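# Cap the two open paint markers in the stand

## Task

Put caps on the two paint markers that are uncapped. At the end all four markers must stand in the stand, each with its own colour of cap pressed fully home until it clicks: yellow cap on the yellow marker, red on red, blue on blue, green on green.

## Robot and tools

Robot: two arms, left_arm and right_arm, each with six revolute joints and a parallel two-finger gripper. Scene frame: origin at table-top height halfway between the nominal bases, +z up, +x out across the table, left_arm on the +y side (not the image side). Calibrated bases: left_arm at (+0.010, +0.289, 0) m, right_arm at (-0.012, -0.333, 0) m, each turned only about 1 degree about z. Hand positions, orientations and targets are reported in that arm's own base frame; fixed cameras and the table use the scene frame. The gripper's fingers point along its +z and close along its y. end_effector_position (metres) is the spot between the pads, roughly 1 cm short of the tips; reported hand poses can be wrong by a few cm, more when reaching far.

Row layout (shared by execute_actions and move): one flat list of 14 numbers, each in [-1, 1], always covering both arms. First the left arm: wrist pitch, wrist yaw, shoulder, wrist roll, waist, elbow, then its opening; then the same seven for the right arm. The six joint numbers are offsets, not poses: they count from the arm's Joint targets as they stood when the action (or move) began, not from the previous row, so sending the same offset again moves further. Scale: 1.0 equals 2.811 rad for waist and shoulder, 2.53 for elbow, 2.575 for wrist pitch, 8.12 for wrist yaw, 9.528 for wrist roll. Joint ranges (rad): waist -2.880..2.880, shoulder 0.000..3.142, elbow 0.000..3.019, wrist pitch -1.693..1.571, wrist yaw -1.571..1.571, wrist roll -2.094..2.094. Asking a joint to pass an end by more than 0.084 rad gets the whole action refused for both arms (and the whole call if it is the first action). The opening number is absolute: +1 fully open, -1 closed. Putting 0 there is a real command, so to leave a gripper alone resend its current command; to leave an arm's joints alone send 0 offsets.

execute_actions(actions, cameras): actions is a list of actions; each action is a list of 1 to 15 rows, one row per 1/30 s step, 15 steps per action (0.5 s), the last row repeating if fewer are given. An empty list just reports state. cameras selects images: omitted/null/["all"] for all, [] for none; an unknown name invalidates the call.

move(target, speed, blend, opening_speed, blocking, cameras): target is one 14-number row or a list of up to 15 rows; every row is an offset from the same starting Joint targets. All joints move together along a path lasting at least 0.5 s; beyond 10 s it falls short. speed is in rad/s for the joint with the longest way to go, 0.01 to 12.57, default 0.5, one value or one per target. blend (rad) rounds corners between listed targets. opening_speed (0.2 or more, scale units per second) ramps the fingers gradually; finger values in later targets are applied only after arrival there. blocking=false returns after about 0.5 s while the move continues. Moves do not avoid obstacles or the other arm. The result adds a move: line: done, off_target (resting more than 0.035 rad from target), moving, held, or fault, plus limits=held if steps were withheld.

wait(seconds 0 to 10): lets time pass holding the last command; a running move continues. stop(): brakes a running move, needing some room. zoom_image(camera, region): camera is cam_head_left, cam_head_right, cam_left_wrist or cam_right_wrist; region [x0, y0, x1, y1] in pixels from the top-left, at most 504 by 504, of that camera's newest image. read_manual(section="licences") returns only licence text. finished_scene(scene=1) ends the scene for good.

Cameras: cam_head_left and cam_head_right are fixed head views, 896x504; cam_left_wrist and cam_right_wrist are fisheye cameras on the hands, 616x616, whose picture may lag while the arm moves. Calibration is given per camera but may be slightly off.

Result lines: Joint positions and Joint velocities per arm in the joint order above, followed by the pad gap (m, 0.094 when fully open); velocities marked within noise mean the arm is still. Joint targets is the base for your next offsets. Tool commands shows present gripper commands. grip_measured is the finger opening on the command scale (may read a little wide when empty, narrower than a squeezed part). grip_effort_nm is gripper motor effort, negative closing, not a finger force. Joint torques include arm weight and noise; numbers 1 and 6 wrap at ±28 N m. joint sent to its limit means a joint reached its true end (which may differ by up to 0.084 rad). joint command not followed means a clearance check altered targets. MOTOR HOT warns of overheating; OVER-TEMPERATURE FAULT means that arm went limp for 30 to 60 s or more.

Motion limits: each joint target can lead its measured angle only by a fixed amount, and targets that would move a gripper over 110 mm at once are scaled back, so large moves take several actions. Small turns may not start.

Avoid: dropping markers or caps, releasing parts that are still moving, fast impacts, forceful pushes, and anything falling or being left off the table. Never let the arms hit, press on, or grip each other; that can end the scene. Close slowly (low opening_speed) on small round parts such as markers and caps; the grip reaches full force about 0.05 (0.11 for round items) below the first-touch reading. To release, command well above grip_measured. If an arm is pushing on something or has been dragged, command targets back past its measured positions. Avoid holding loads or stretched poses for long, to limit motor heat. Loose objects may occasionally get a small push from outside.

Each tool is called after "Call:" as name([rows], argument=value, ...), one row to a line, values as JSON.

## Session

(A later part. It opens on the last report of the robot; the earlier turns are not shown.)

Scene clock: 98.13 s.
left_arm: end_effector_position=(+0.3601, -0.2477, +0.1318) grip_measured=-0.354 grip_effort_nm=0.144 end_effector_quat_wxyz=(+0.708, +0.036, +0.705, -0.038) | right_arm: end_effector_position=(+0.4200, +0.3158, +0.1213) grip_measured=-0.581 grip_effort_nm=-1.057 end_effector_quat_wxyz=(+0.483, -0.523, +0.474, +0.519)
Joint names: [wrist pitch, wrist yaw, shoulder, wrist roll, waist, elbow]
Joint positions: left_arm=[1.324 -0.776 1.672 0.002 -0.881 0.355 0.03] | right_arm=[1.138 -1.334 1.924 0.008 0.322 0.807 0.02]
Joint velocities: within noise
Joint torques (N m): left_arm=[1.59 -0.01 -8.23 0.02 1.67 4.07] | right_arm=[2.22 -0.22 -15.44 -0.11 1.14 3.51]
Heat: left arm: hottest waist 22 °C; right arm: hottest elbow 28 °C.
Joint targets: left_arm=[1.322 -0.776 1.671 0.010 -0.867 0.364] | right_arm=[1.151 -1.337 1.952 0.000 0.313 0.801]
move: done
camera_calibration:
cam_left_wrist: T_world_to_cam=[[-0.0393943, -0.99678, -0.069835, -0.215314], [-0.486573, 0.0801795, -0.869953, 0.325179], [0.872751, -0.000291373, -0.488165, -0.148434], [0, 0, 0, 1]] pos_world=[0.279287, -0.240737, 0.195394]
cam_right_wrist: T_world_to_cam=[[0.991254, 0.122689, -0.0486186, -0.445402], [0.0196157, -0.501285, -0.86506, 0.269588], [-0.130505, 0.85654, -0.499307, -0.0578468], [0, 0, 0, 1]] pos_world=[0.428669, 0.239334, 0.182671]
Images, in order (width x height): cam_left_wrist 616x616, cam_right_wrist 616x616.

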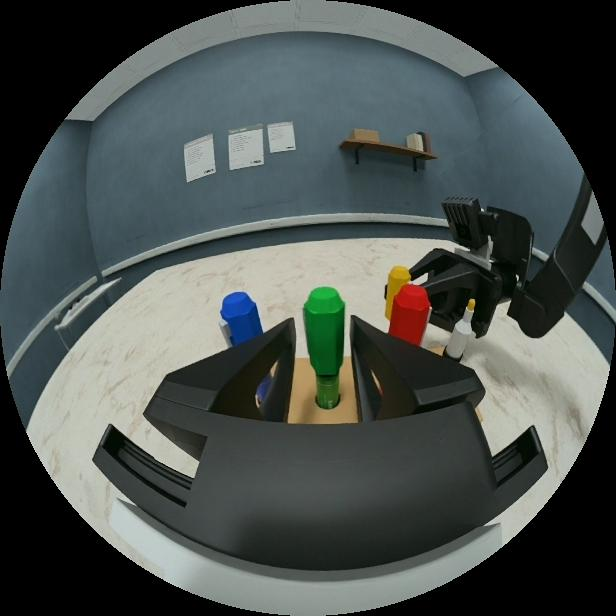

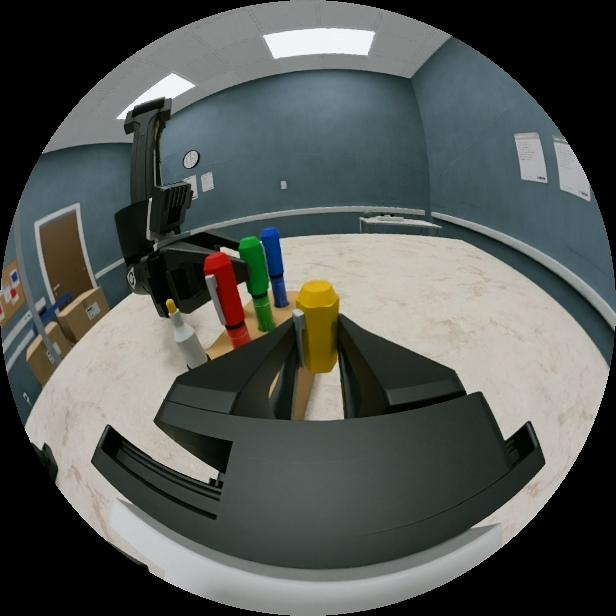

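Call:
move([
  [0,0,0,0,-0.00854,0,-0.35,0,0,0,0,0,0,-0.78],
  [0.01087,-0.00794,-0.01316,0,-0.0312,-0.02154,-0.35,-0.0507,-0.0017,-0.0443,-0.0004,-0.0038,0.0024,-0.78],
  [0.01942,-0.01663,-0.02063,0,-0.05628,-0.03842,-0.35,-0.10136,-0.00339,-0.08858,-0.00084,-0.00765,0.00474,-0.78],
  [0.02742,-0.0264,-0.02721,0,-0.08445,-0.05375,-0.35,-0.10136,-0.00339,-0.08858,-0.00084,-0.00765,0.00474,-0.78],
  [0.03437,-0.03728,-0.03294,0,-0.11587,-0.06723,-0.35,-0.10136,-0.00339,-0.08858,-0.00084,-0.00765,0.00474,-0.78],
], speed=[0.1,0.12,0.2,0.2,0.2], cameras=["cam_head_left","cam_left_wrist","cam_right_wrist"])

Scene clock: 104.97 s.
left_arm: end_effector_position=(+0.2617, -0.2377, +0.1303) grip_measured=-0.353 grip_effort_nm=0.139 end_effector_quat_wxyz=(+0.705, +0.038, +0.707, -0.034) | right_arm: end_effector_position=(+0.4167, +0.3048, +0.1934) grip_measured=-0.581 grip_effort_nm=-1.057 end_effector_quat_wxyz=(-0.474, +0.521, -0.479, -0.524)
Joint names: [wrist pitch, wrist yaw, shoulder, wrist roll, waist, elbow]
Joint positions: left_arm=[1.393 -1.076 1.593 0.002 -1.178 0.195 0.03] | right_arm=[0.899 -1.362 1.714 0 0.301 0.807 0.02]
Joint velocities: within noise
Joint torques (N m): left_arm=[2.15 -0.14 -7.24 0.02 -0.62 2.5] | right_arm=[1.43 -0.25 -17.61 -0.11 1.08 5.67]
Heat: left arm: hottest waist 22 °C; right arm: hottest elbow 28 °C.
Joint targets: left_arm=[1.411 -1.079 1.579 0.010 -1.193 0.194] | right_arm=[0.890 -1.365 1.703 -0.008 0.291 0.813]
move: done
camera_calibration:
cam_left_wrist: T_world_to_cam=[[-0.0375589, -0.996133, -0.0794302, -0.208397], [-0.492217, 0.0876167, -0.866052, 0.277926], [0.869662, 0.00656898, -0.493604, -0.0600432], [0, 0, 0, 1]] pos_world=[0.18119, -0.231547, 0.194508]
cam_right_wrist: T_world_to_cam=[[0.989289, 0.128211, -0.0697775, -0.43397], [0.00517201, -0.508518, -0.861036, 0.333922], [-0.145877, 0.851453, -0.503734, -0.00396601], [0, 0, 0, 1]] pos_world=[0.427016, 0.228822, 0.255239]
Images, in order (width x height): cam_head_left 896x504, cam_left_wrist 616x616, cam_right_wrist 616x616.

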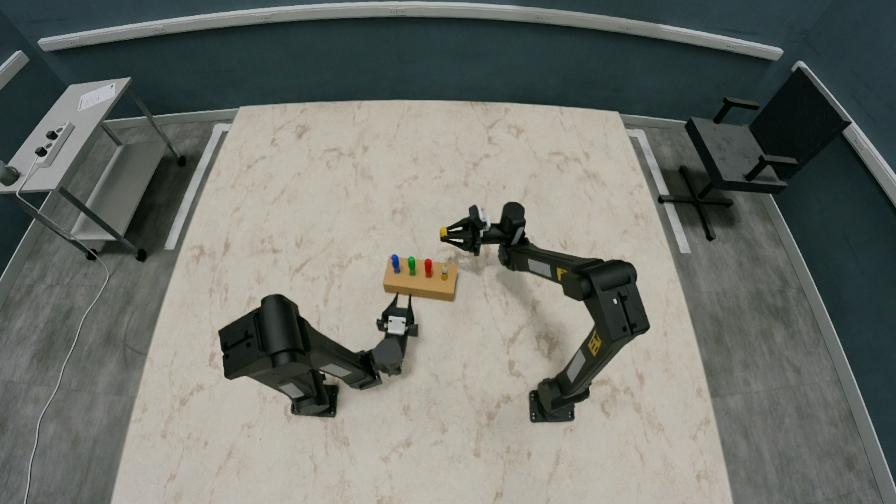

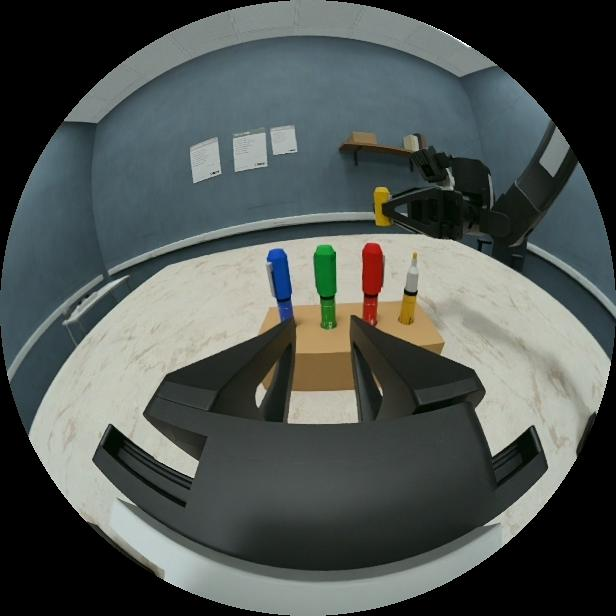

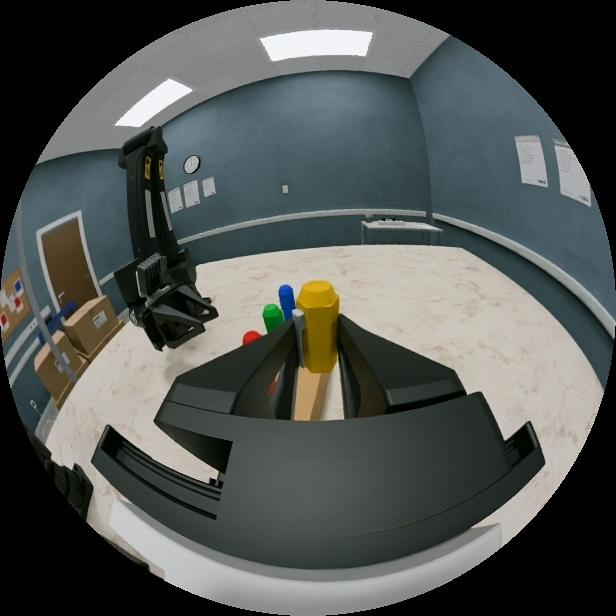

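Call:
zoom_image(camera="cam_left_wrist", region=[250, 230, 450, 350])

Scaled by 2.520 from the camera's 616x616 image, which has a finer 880x880 frame.

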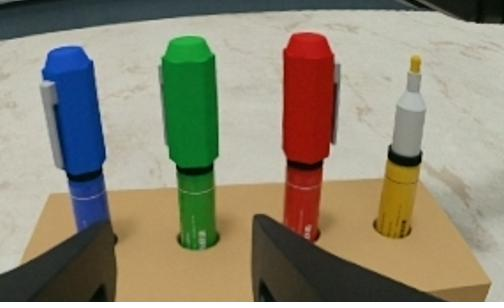

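Call:
move(target=[-0.05282,-0.01219,0.05108,0,-0.03451,0.10316,-0.35,0.02252,0.00579,-0.04482,0,0.01921,-0.06601,-0.78], speed=0.25, cameras=["cam_head_left","cam_left_wrist","cam_right_wrist"])

Scene clock: 107.67 s.
left_arm: end_effector_position=(+0.2652, -0.3293, +0.1277) grip_measured=-0.353 grip_effort_nm=0.134 end_effector_quat_wxyz=(+0.706, +0.038, +0.707, -0.034) | right_arm: end_effector_position=(+0.3608, +0.3021, +0.1996) grip_measured=-0.581 grip_effort_nm=-1.053 end_effector_quat_wxyz=(-0.477, +0.521, -0.478, -0.522)
Joint names: [wrist pitch, wrist yaw, shoulder, wrist roll, waist, elbow]
Joint positions: left_arm=[1.281 -1.175 1.717 0.002 -1.276 0.432 0.03] | right_arm=[0.935 -1.322 1.591 0 0.336 0.655 0.02]
Joint velocities: within noise
Joint torques (N m): left_arm=[1.32 -0.13 -8.59 0.02 -0.56 5.24] | right_arm=[2.25 0.07 -15.27 -0.11 2.84 4.52]
Heat: left arm: hottest waist 22 °C; right arm: hottest elbow 28 °C.
Joint targets: left_arm=[1.275 -1.178 1.723 0.010 -1.290 0.455] | right_arm=[0.948 -1.318 1.577 -0.008 0.345 0.646]
move: done
camera_calibration:
cam_left_wrist: T_world_to_cam=[[-0.0368207, -0.996145, -0.0796243, -0.299921], [-0.49189, 0.0874239, -0.866257, 0.285348], [0.869878, 0.00727025, -0.493213, -0.0636553], [0, 0, 0, 1]] pos_world=[0.184689, -0.323248, 0.191908]
cam_right_wrist: T_world_to_cam=[[0.990256, 0.124171, -0.0630448, -0.378422], [0.0086972, -0.506976, -0.861917, 0.336626], [-0.138987, 0.85297, -0.503116, -0.00981845], [0, 0, 0, 1]] pos_world=[0.370443, 0.226025, 0.261346]
Images, in order (width x height): cam_head_left 896x504, cam_left_wrist 616x616, cam_right_wrist 616x616.

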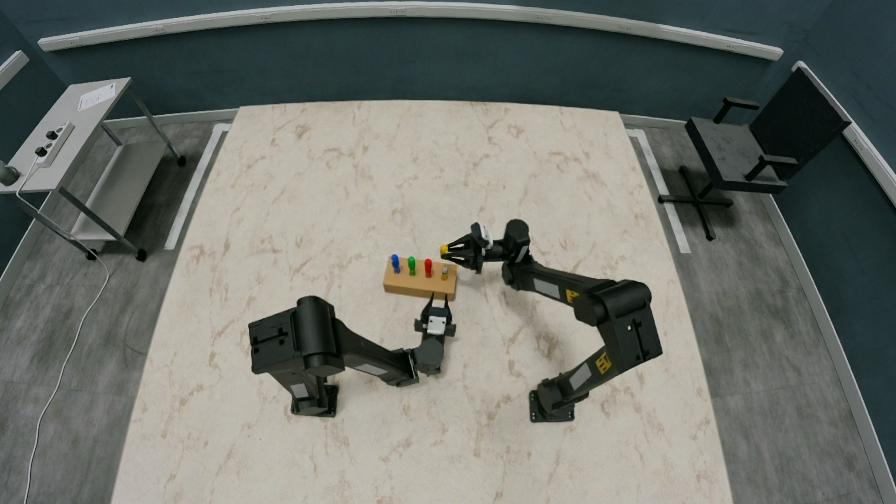

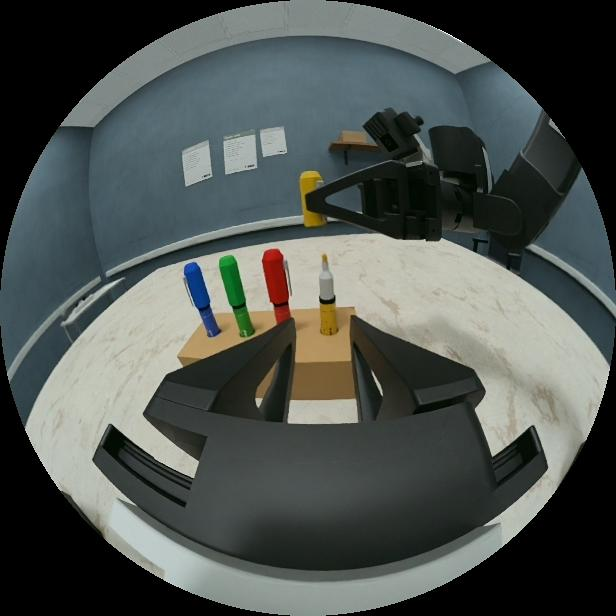

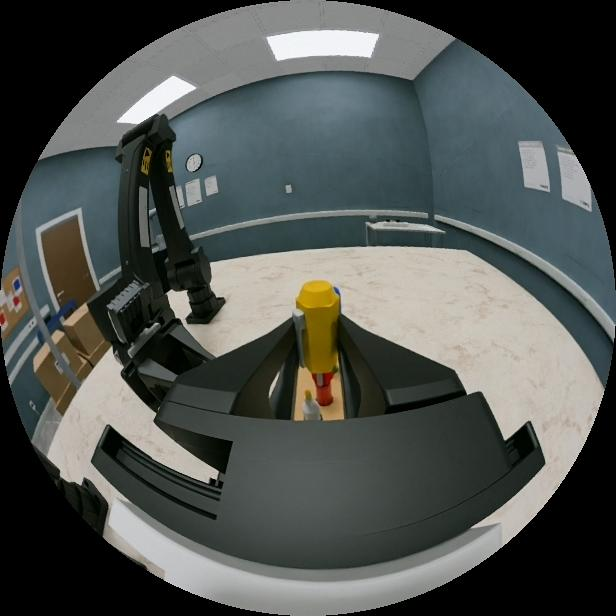

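Call:
zoom_image(camera="cam_left_wrist", region=[260, 150, 400, 350])

Call:
zoom_image(camera="cam_right_wrist", region=[250, 270, 390, 430])

Scaled by 2.520 from the camera's 616x616 image, which has a finer 880x880 frame.

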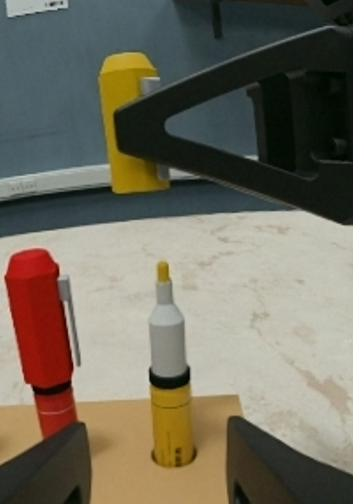

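Scaled by 3.150 from the camera's 616x616 image, which has a finer 880x880 frame.

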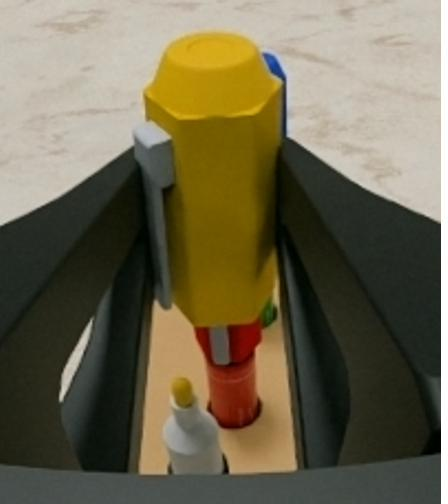

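Call:
zoom_image(camera="cam_right_wrist", region=[285, 335, 355, 425])

Call:
zoom_image(camera="cam_left_wrist", region=[290, 160, 350, 240])

Scaled by 5.600 from the camera's 616x616 image, which has a finer 880x880 frame.

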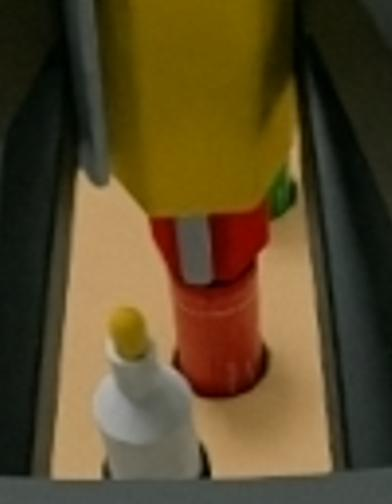

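Scaled by 6.300 from the camera's 616x616 image, which has a finer 880x880 frame.

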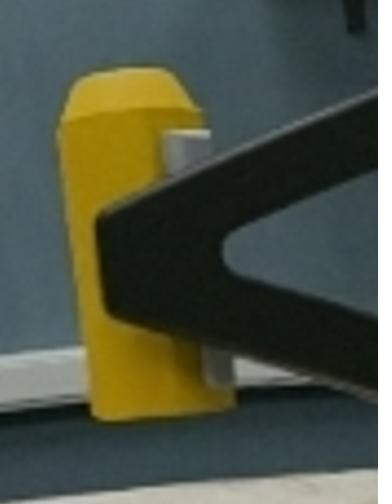

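Call:
move(target=[0,0,0,0,0,0,-0.35,0.02097,-0.00151,0.01957,0,-0.00864,-0.01237,-0.78], speed=0.1, cameras=["cam_left_wrist","cam_right_wrist"])

Call:
zoom_image(camera="cam_left_wrist", region=[285, 170, 365, 310])

Call:
zoom_image(camera="cam_right_wrist", region=[285, 335, 355, 425])

Scene clock: 110.90 s.
left_arm: end_effector_position=(+0.2652, -0.3293, +0.1276) grip_measured=-0.353 grip_effort_nm=0.144 end_effector_quat_wxyz=(+0.706, +0.038, +0.707, -0.033) | right_arm: end_effector_position=(+0.3530, +0.2970, +0.1890) grip_measured=-0.581 grip_effort_nm=-1.057 end_effector_quat_wxyz=(-0.479, +0.522, -0.476, -0.520)
Joint names: [wrist pitch, wrist yaw, shoulder, wrist roll, waist, elbow]
Joint positions: left_arm=[1.28 -1.175 1.717 0.002 -1.276 0.432 0.03] | right_arm=[0.989 -1.327 1.606 0 0.331 0.622 0.02]
Joint velocities: within noise
Joint torques (N m): left_arm=[1.26 -0.14 -8.47 0.02 -0.5 5.24] | right_arm=[2.22 -0.24 -11.11 -0.11 1.14 4.29]
Heat: left arm: hottest waist 22 °C; right arm: hottest elbow 28 °C.
Joint targets: left_arm=[1.275 -1.178 1.723 0.010 -1.290 0.455] | right_arm=[1.002 -1.330 1.632 -0.008 0.321 0.615]
move: done
camera_calibration:
cam_left_wrist: T_world_to_cam=[[-0.0364286, -0.996103, -0.0803177, -0.299855], [-0.492048, 0.0878322, -0.866126, 0.285398], [0.869805, 0.00796846, -0.49333, -0.0634421], [0, 0, 0, 1]] pos_world=[0.184689, -0.323248, 0.191809]
cam_right_wrist: T_world_to_cam=[[0.990736, 0.123561, -0.0563489, -0.371954], [0.0138988, -0.505008, -0.863003, 0.322665], [-0.13509, 0.854225, -0.502047, -0.013838], [0, 0, 0, 1]] pos_world=[0.362154, 0.220728, 0.250554]
Images, in order (width x height): cam_left_wrist 616x616, cam_right_wrist 616x616.

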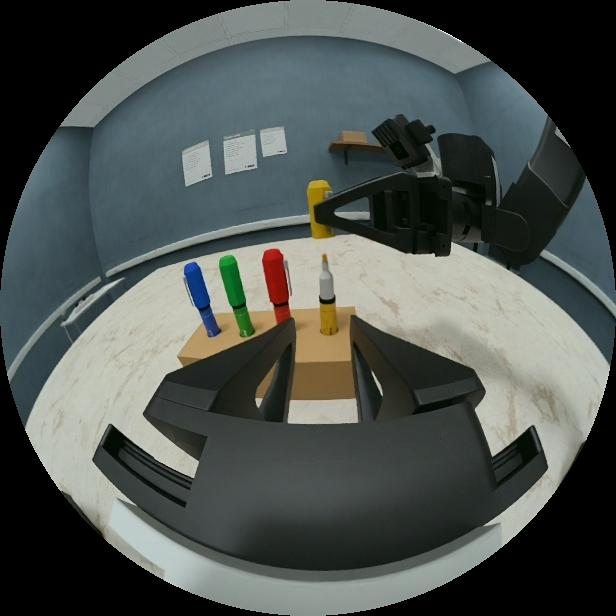

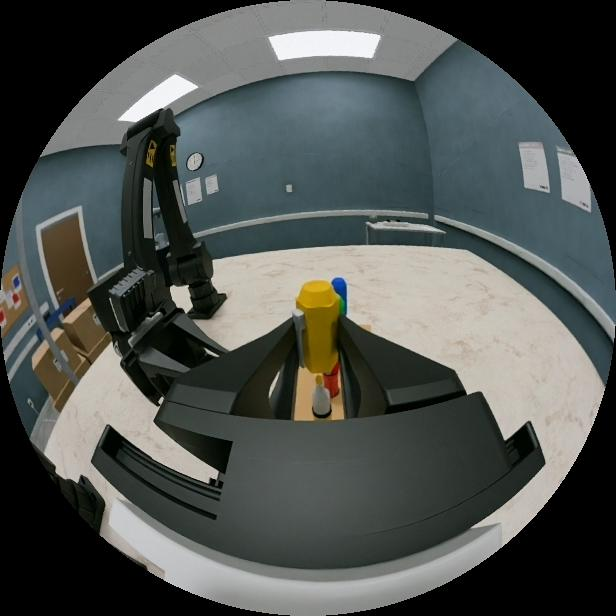

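Scaled by 3.600 from the camera's 616x616 image, which has a finer 880x880 frame.

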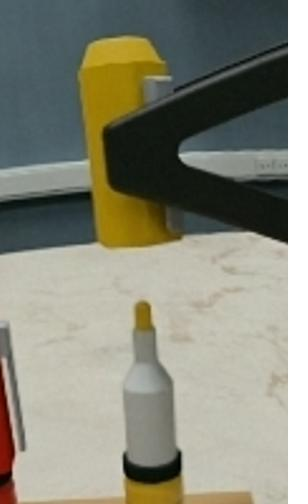

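Scaled by 5.600 from the camera's 616x616 image, which has a finer 880x880 frame.

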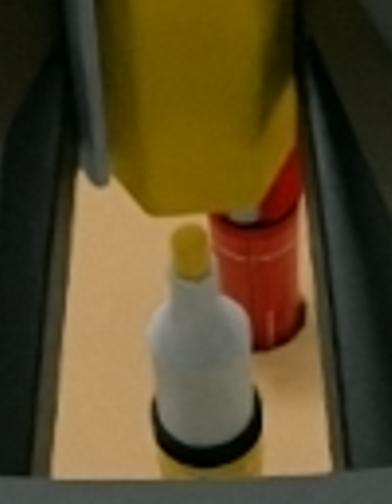

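Call:
zoom_image(camera="cam_left_wrist", region=[295, 215, 355, 275])

Call:
zoom_image(camera="cam_left_wrist", region=[295, 175, 355, 235])

Scaled by 8.400 from the camera's 616x616 image, which has a finer 880x880 frame.

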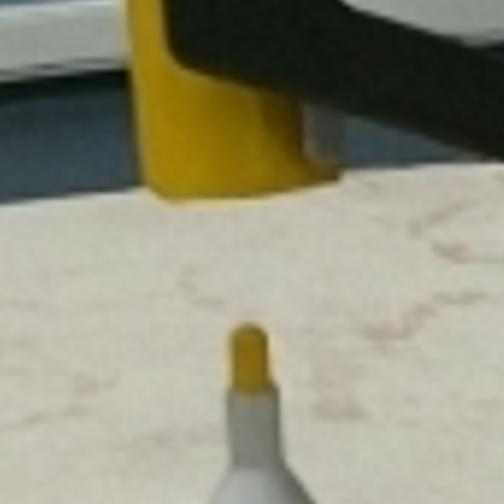

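Scaled by 8.400 from the camera's 616x616 image, which has a finer 880x880 frame.

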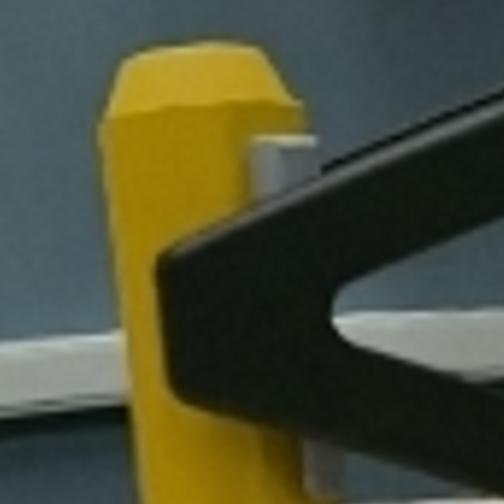

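Call:
zoom_image(camera="cam_right_wrist", region=[370, 30, 570, 270])

Call:
zoom_image(camera="cam_right_wrist", region=[10, 140, 210, 340])

Scaled by 2.100 from the camera's 616x616 image, which has a finer 880x880 frame.

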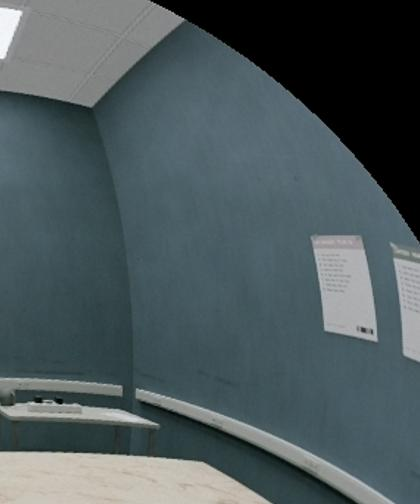

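Scaled by 2.520 from the camera's 616x616 image, which has a finer 880x880 frame.

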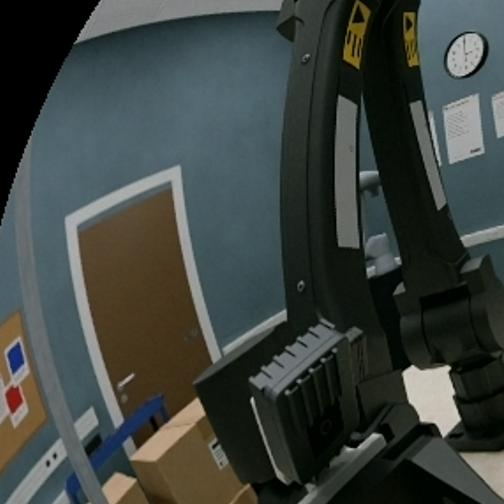

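Call:
move(target=[0,0,0,0,0,0,-0.35,0.01049,0.00113,0.00793,-0.00304,0.00783,-0.00395,-0.78], speed=0.05, cameras=["cam_left_wrist","cam_right_wrist"])

Call:
zoom_image(camera="cam_left_wrist", region=[290, 190, 360, 310])

Call:
zoom_image(camera="cam_right_wrist", region=[285, 335, 355, 425])

Call:
zoom_image(camera="cam_right_wrist", region=[270, 270, 370, 420])

Scene clock: 116.30 s.
left_arm: end_effector_position=(+0.2652, -0.3293, +0.1276) grip_measured=-0.353 grip_effort_nm=0.139 end_effector_quat_wxyz=(+0.706, +0.038, +0.707, -0.033) | right_arm: end_effector_position=(+0.3506, +0.2973, +0.1806) grip_measured=-0.581 grip_effort_nm=-1.057 end_effector_quat_wxyz=(-0.485, +0.528, -0.470, -0.514)
Joint names: [wrist pitch, wrist yaw, shoulder, wrist roll, waist, elbow]
Joint positions: left_arm=[1.28 -1.175 1.717 0.002 -1.276 0.432 0.03] | right_arm=[1.016 -1.325 1.626 -0.028 0.333 0.613 0.02]
Joint velocities: within noise
Joint torques (N m): left_arm=[1.26 -0.13 -8.53 0.02 -0.56 5.24] | right_arm=[2.29 0.07 -11.11 -0.11 2.9 4.07]
Heat: left arm: hottest waist 22 °C; right arm: hottest elbow 28 °C.
Joint targets: left_arm=[1.275 -1.178 1.723 0.010 -1.290 0.455] | right_arm=[1.029 -1.321 1.654 -0.037 0.343 0.605]
move: done
camera_calibration:
cam_left_wrist: T_world_to_cam=[[-0.0364286, -0.996103, -0.0803177, -0.299855], [-0.492048, 0.0878322, -0.866126, 0.285398], [0.869805, 0.00796846, -0.49333, -0.0634421], [0, 0, 0, 1]] pos_world=[0.184689, -0.323248, 0.191809]
cam_right_wrist: T_world_to_cam=[[0.991734, 0.124375, -0.0315361, -0.37527], [0.035737, -0.503796, -0.863083, 0.307721], [-0.123234, 0.854822, -0.504077, -0.0226096], [0, 0, 0, 1]] pos_world=[0.358385, 0.22103, 0.242357]
Images, in order (width x height): cam_left_wrist 616x616, cam_right_wrist 616x616.

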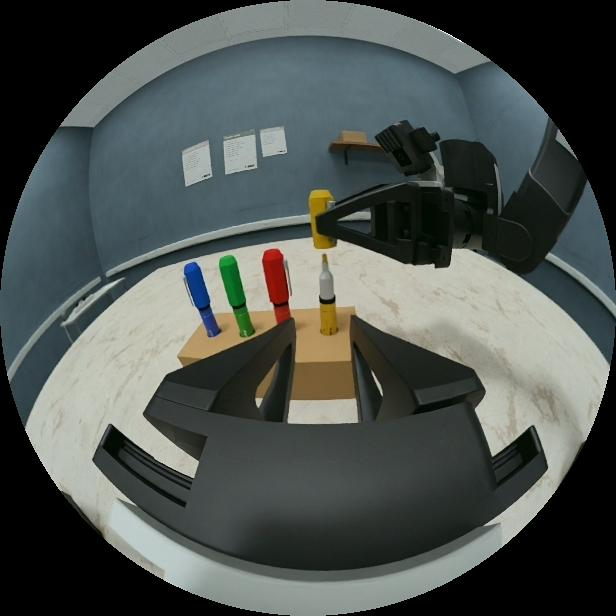

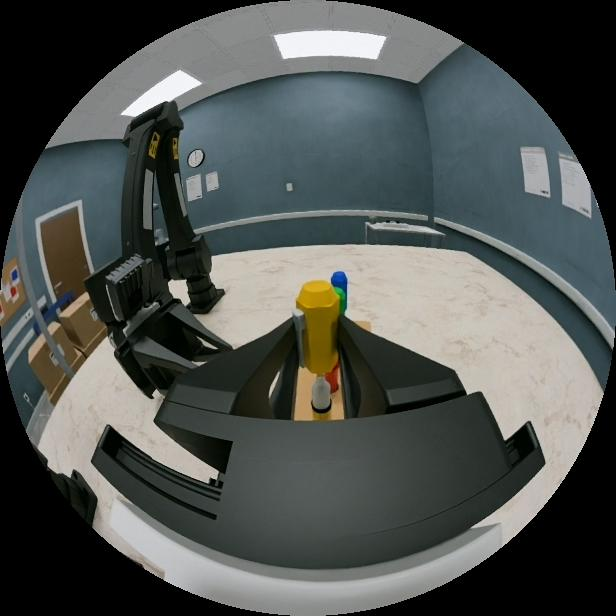

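Scaled by 4.200 from the camera's 616x616 image, which has a finer 880x880 frame.

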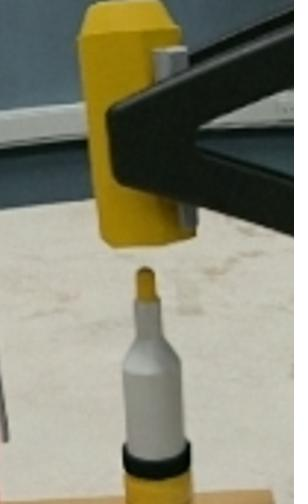

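Scaled by 5.600 from the camera's 616x616 image, which has a finer 880x880 frame.

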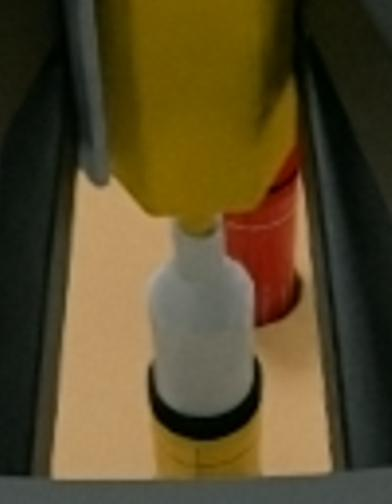

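Scaled by 3.360 from the camera's 616x616 image, which has a finer 880x880 frame.

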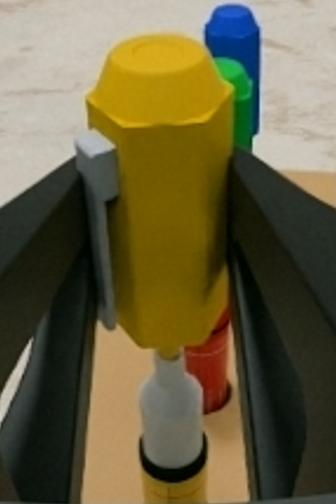

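Call:
zoom_image(camera="cam_left_wrist", region=[305, 225, 345, 265])

Call:
zoom_image(camera="cam_right_wrist", region=[295, 350, 345, 400])

Scaled by 12.600 from the camera's 616x616 image, which has a finer 880x880 frame.

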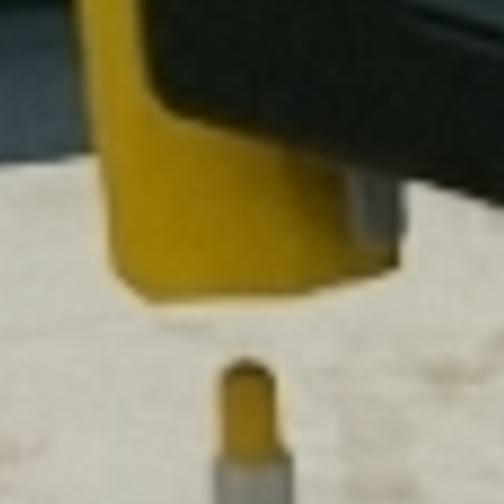

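Scaled by 10.080 from the camera's 616x616 image, which has a finer 880x880 frame.

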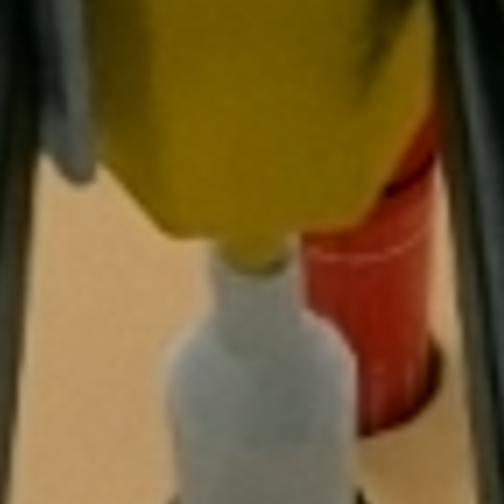

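Call:
zoom_image(camera="cam_right_wrist", region=[300, 370, 345, 425])

Call:
zoom_image(camera="cam_left_wrist", region=[300, 245, 350, 340])

Scaled by 9.164 from the camera's 616x616 image, which has a finer 880x880 frame.

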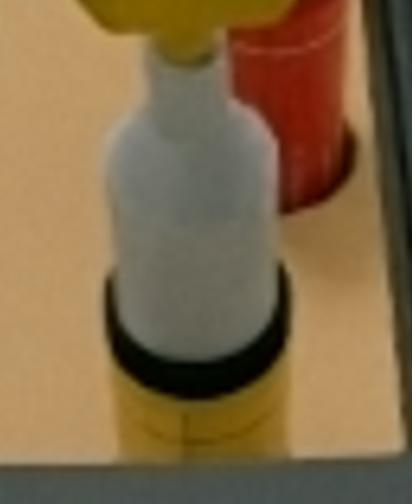

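Scaled by 5.305 from the camera's 616x616 image, which has a finer 880x880 frame.

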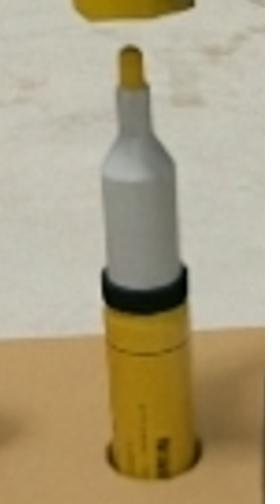

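Call:
move([
  [0,0,0,0,0,0,-0.35,0.00439,0.00031,0.00384,0,0.00089,-0.00134,-0.78],
  [0,0,0,0,0,0,-0.35,0.02023,0.00031,0.01679,0,0.00089,-0.00316,-0.78],
], speed=0.05, cameras=["cam_left_wrist","cam_right_wrist"])

Call:
zoom_image(camera="cam_left_wrist", region=[295, 195, 355, 315])

Call:
zoom_image(camera="cam_right_wrist", region=[295, 340, 345, 420])

Scene clock: 119.43 s.
left_arm: end_effector_position=(+0.2652, -0.3293, +0.1276) grip_measured=-0.353 grip_effort_nm=0.144 end_effector_quat_wxyz=(+0.706, +0.038, +0.707, -0.033) | right_arm: end_effector_position=(+0.3496, +0.2980, +0.1650) grip_measured=-0.581 grip_effort_nm=-1.057 end_effector_quat_wxyz=(-0.485, +0.528, -0.471, -0.515)
Joint names: [wrist pitch, wrist yaw, shoulder, wrist roll, waist, elbow]
Joint positions: left_arm=[1.28 -1.175 1.717 0.002 -1.276 0.432 0.03] | right_arm=[1.067 -1.322 1.673 -0.029 0.336 0.604 0.02]
Joint velocities: within noise
Joint torques (N m): left_arm=[1.28 -0.13 -8.53 0.02 -0.56 5.26] | right_arm=[2.26 0.06 -11.4 -0.11 2.96 3.71]
Heat: left arm: hottest waist 22 °C; right arm: hottest elbow 28 °C.
Joint targets: left_arm=[1.275 -1.178 1.723 0.010 -1.290 0.455] | right_arm=[1.081 -1.319 1.701 -0.037 0.346 0.597]
move: done
camera_calibration:
cam_left_wrist: T_world_to_cam=[[-0.0364286, -0.996103, -0.0803177, -0.299855], [-0.492048, 0.0878322, -0.866126, 0.285398], [0.869805, 0.00796846, -0.49333, -0.0634421], [0, 0, 0, 1]] pos_world=[0.184689, -0.323248, 0.191809]
cam_right_wrist: T_world_to_cam=[[0.991658, 0.12431, -0.0340679, -0.374338], [0.033622, -0.504633, -0.862679, 0.295488], [-0.124432, 0.854337, -0.504603, -0.0305287], [0, 0, 0, 1]] pos_world=[0.357482, 0.221729, 0.226753]
Images, in order (width x height): cam_left_wrist 616x616, cam_right_wrist 616x616.

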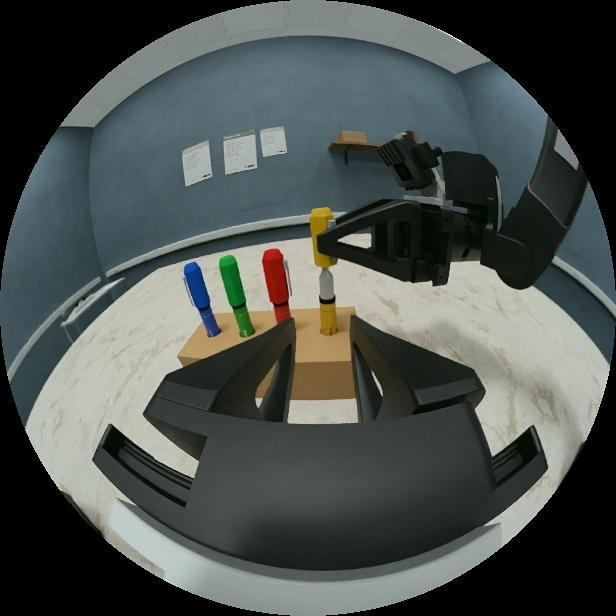

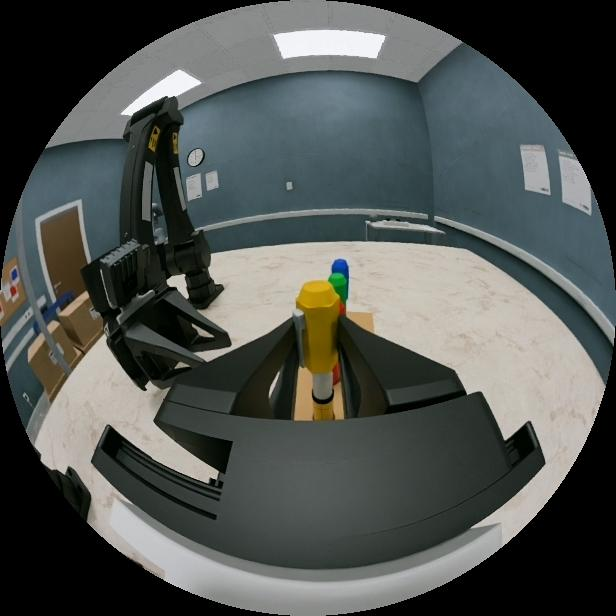

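Scaled by 4.200 from the camera's 616x616 image, which has a finer 880x880 frame.

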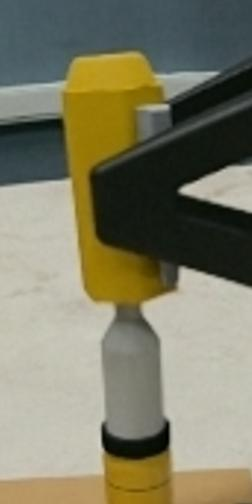

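Scaled by 6.300 from the camera's 616x616 image, which has a finer 880x880 frame.

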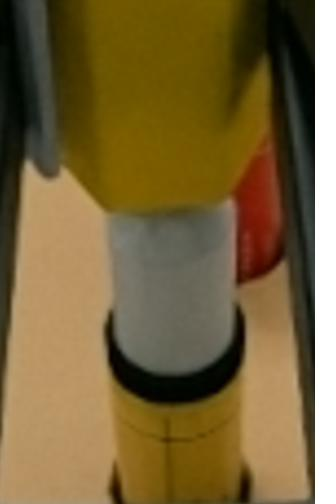

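Call:
zoom_image(camera="cam_left_wrist", region=[305, 245, 345, 305])

Call:
zoom_image(camera="cam_right_wrist", region=[297, 352, 342, 402])

Scaled by 8.400 from the camera's 616x616 image, which has a finer 880x880 frame.

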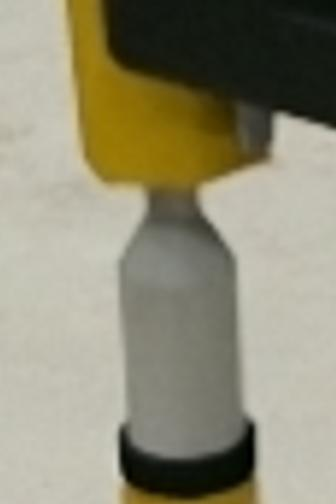

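Scaled by 10.080 from the camera's 616x616 image, which has a finer 880x880 frame.

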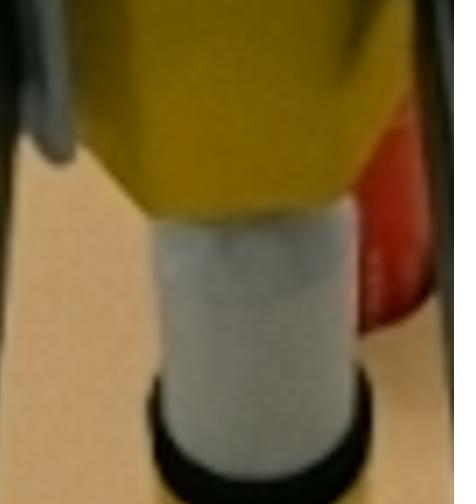

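Call:
move(target=[0,0,0,0,0,0,-0.35,0.01235,0.00012,0.00993,0,0.0003,-0.00079,-0.78], speed=0.03, cameras=["cam_left_wrist","cam_right_wrist"])

Call:
zoom_image(camera="cam_left_wrist", region=[305, 250, 345, 310])

Call:
zoom_image(camera="cam_right_wrist", region=[297, 352, 342, 402])

Scene clock: 121.47 s.
left_arm: end_effector_position=(+0.2652, -0.3293, +0.1276) grip_measured=-0.353 grip_effort_nm=0.144 end_effector_quat_wxyz=(+0.706, +0.038, +0.707, -0.033) | right_arm: end_effector_position=(+0.3503, +0.2986, +0.1575) grip_measured=-0.581 grip_effort_nm=-1.057 end_effector_quat_wxyz=(-0.486, +0.529, -0.469, -0.514)
Joint names: [wrist pitch, wrist yaw, shoulder, wrist roll, waist, elbow]
Joint positions: left_arm=[1.28 -1.175 1.717 0.002 -1.276 0.432 0.03] | right_arm=[1.099 -1.321 1.701 -0.029 0.337 0.604 0.02]
Joint velocities: within noise
Joint torques (N m): left_arm=[1.29 -0.13 -8.53 0.02 -0.56 5.24] | right_arm=[2.19 0.07 -11.52 -0.11 2.96 3.41]
Heat: left arm: hottest waist 22 °C; right arm: hottest elbow 27 °C.
Joint targets: left_arm=[1.275 -1.178 1.723 0.010 -1.290 0.455] | right_arm=[1.113 -1.317 1.729 -0.037 0.347 0.595]
move: done
camera_calibration:
cam_left_wrist: T_world_to_cam=[[-0.0364286, -0.996103, -0.0803177, -0.299855], [-0.492048, 0.0878322, -0.866126, 0.285398], [0.869805, 0.00796846, -0.49333, -0.0634421], [0, 0, 0, 1]] pos_world=[0.184689, -0.323248, 0.191809]
cam_right_wrist: T_world_to_cam=[[0.991842, 0.123979, -0.0296414, -0.376121], [0.0371386, -0.503491, -0.863202, 0.28786], [-0.121943, 0.855059, -0.503988, -0.0358626], [0, 0, 0, 1]] pos_world=[0.357989, 0.222231, 0.219258]
Images, in order (width x height): cam_left_wrist 616x616, cam_right_wrist 616x616.

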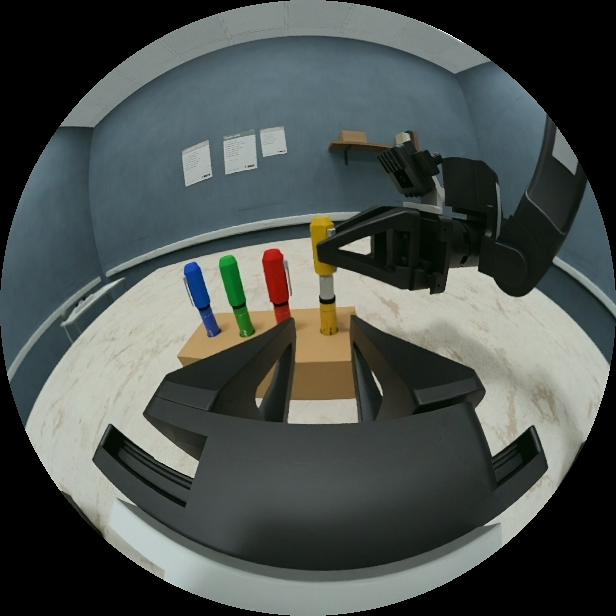

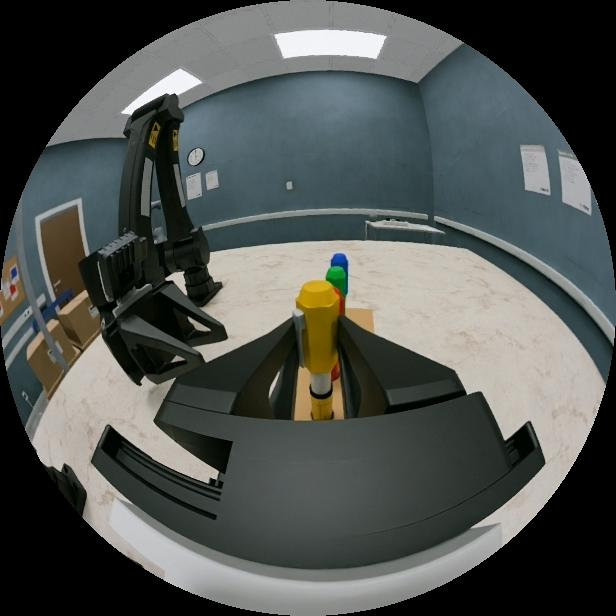

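Scaled by 8.400 from the camera's 616x616 image, which has a finer 880x880 frame.

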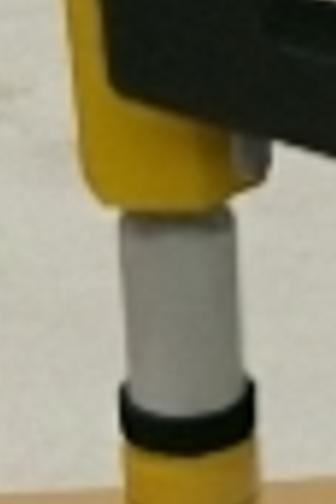

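Scaled by 10.080 from the camera's 616x616 image, which has a finer 880x880 frame.

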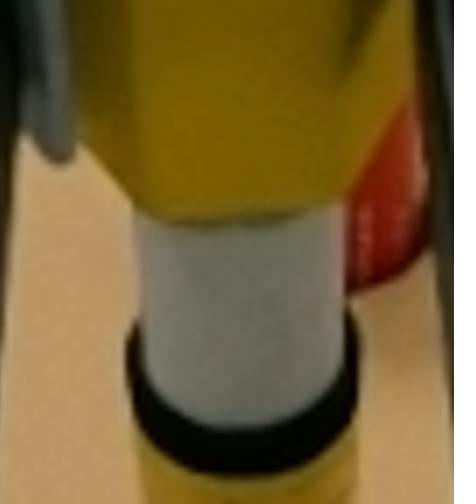

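Call:
move(target=[0,0,0,0,0,0,-0.35,0.0004,0.00007,0.00025,0,0.0003,-0.0011,-0.78], speed=0.03, cameras=["cam_left_wrist","cam_right_wrist"])

Call:
zoom_image(camera="cam_left_wrist", region=[305, 250, 345, 310])

Call:
zoom_image(camera="cam_right_wrist", region=[297, 352, 342, 402])

Scene clock: 123.20 s.
left_arm: end_effector_position=(+0.2652, -0.3293, +0.1276) grip_measured=-0.353 grip_effort_nm=0.144 end_effector_quat_wxyz=(+0.706, +0.038, +0.707, -0.033) | right_arm: end_effector_position=(+0.3487, +0.2983, +0.1559) grip_measured=-0.581 grip_effort_nm=-1.053 end_effector_quat_wxyz=(-0.484, +0.528, -0.471, -0.515)
Joint names: [wrist pitch, wrist yaw, shoulder, wrist roll, waist, elbow]
Joint positions: left_arm=[1.28 -1.175 1.717 0.002 -1.276 0.432 0.03] | right_arm=[1.1 -1.321 1.702 -0.029 0.337 0.6 0.02]
Joint velocities: within noise
Joint torques (N m): left_arm=[1.28 -0.14 -8.59 0.02 -0.56 5.24] | right_arm=[2.29 0.06 -11.46 -0.11 2.96 3.54]
Heat: left arm: hottest waist 22 °C; right arm: hottest elbow 27 °C.
Joint targets: left_arm=[1.275 -1.178 1.723 0.010 -1.290 0.455] | right_arm=[1.114 -1.317 1.730 -0.037 0.347 0.592]
move: done
camera_calibration:
cam_left_wrist: T_world_to_cam=[[-0.0364286, -0.996103, -0.0803177, -0.299855], [-0.492048, 0.0878322, -0.866126, 0.285398], [0.869805, 0.00796846, -0.49333, -0.0634421], [0, 0, 0, 1]] pos_world=[0.184689, -0.323248, 0.191809]
cam_right_wrist: T_world_to_cam=[[0.991644, 0.124319, -0.0344515, -0.373813], [0.0333259, -0.50486, -0.862558, 0.288081], [-0.124626, 0.854202, -0.504785, -0.035373], [0, 0, 0, 1]] pos_world=[0.356681, 0.222128, 0.217752]
Images, in order (width x height): cam_left_wrist 616x616, cam_right_wrist 616x616.

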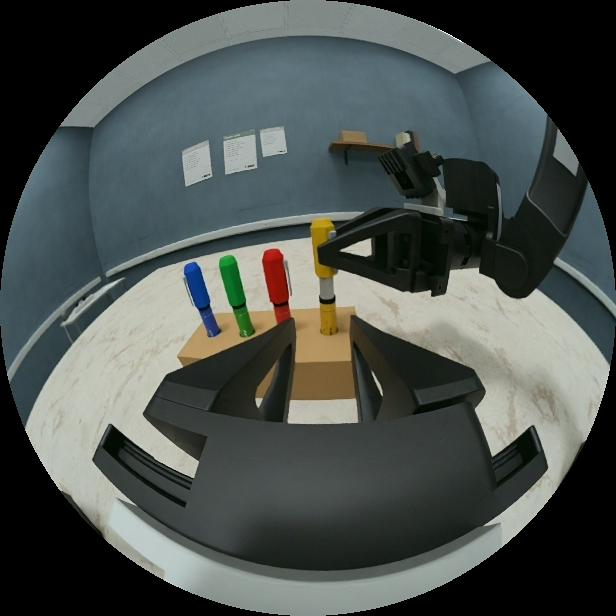

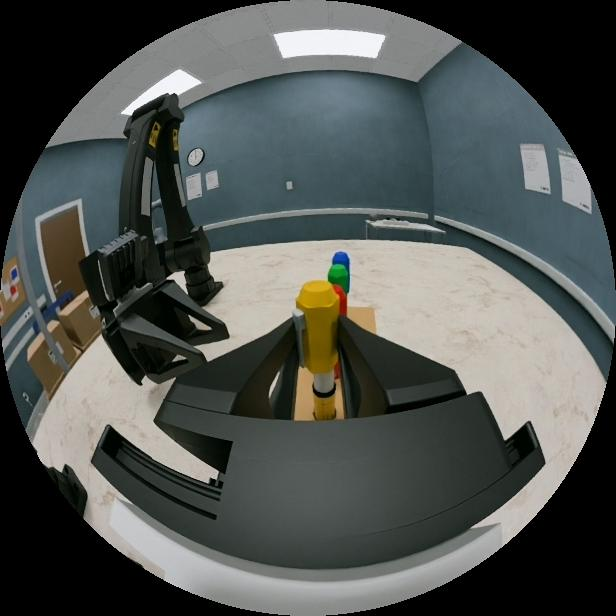

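Scaled by 8.400 from the camera's 616x616 image, which has a finer 880x880 frame.

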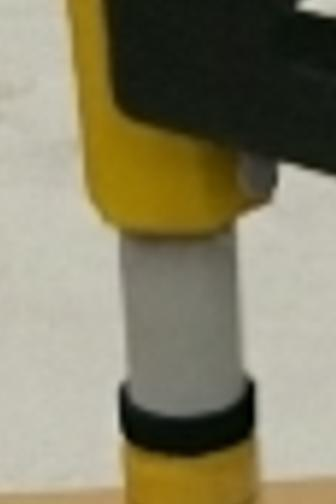

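Scaled by 10.080 from the camera's 616x616 image, which has a finer 880x880 frame.

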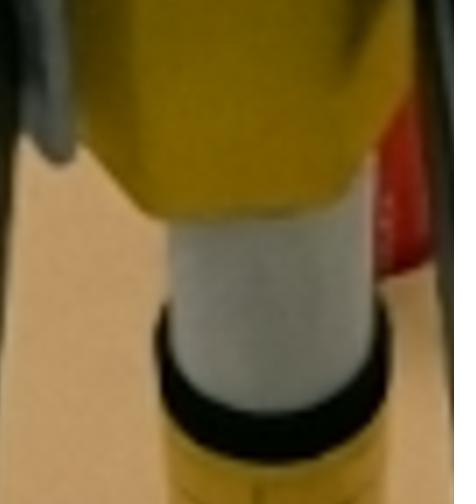

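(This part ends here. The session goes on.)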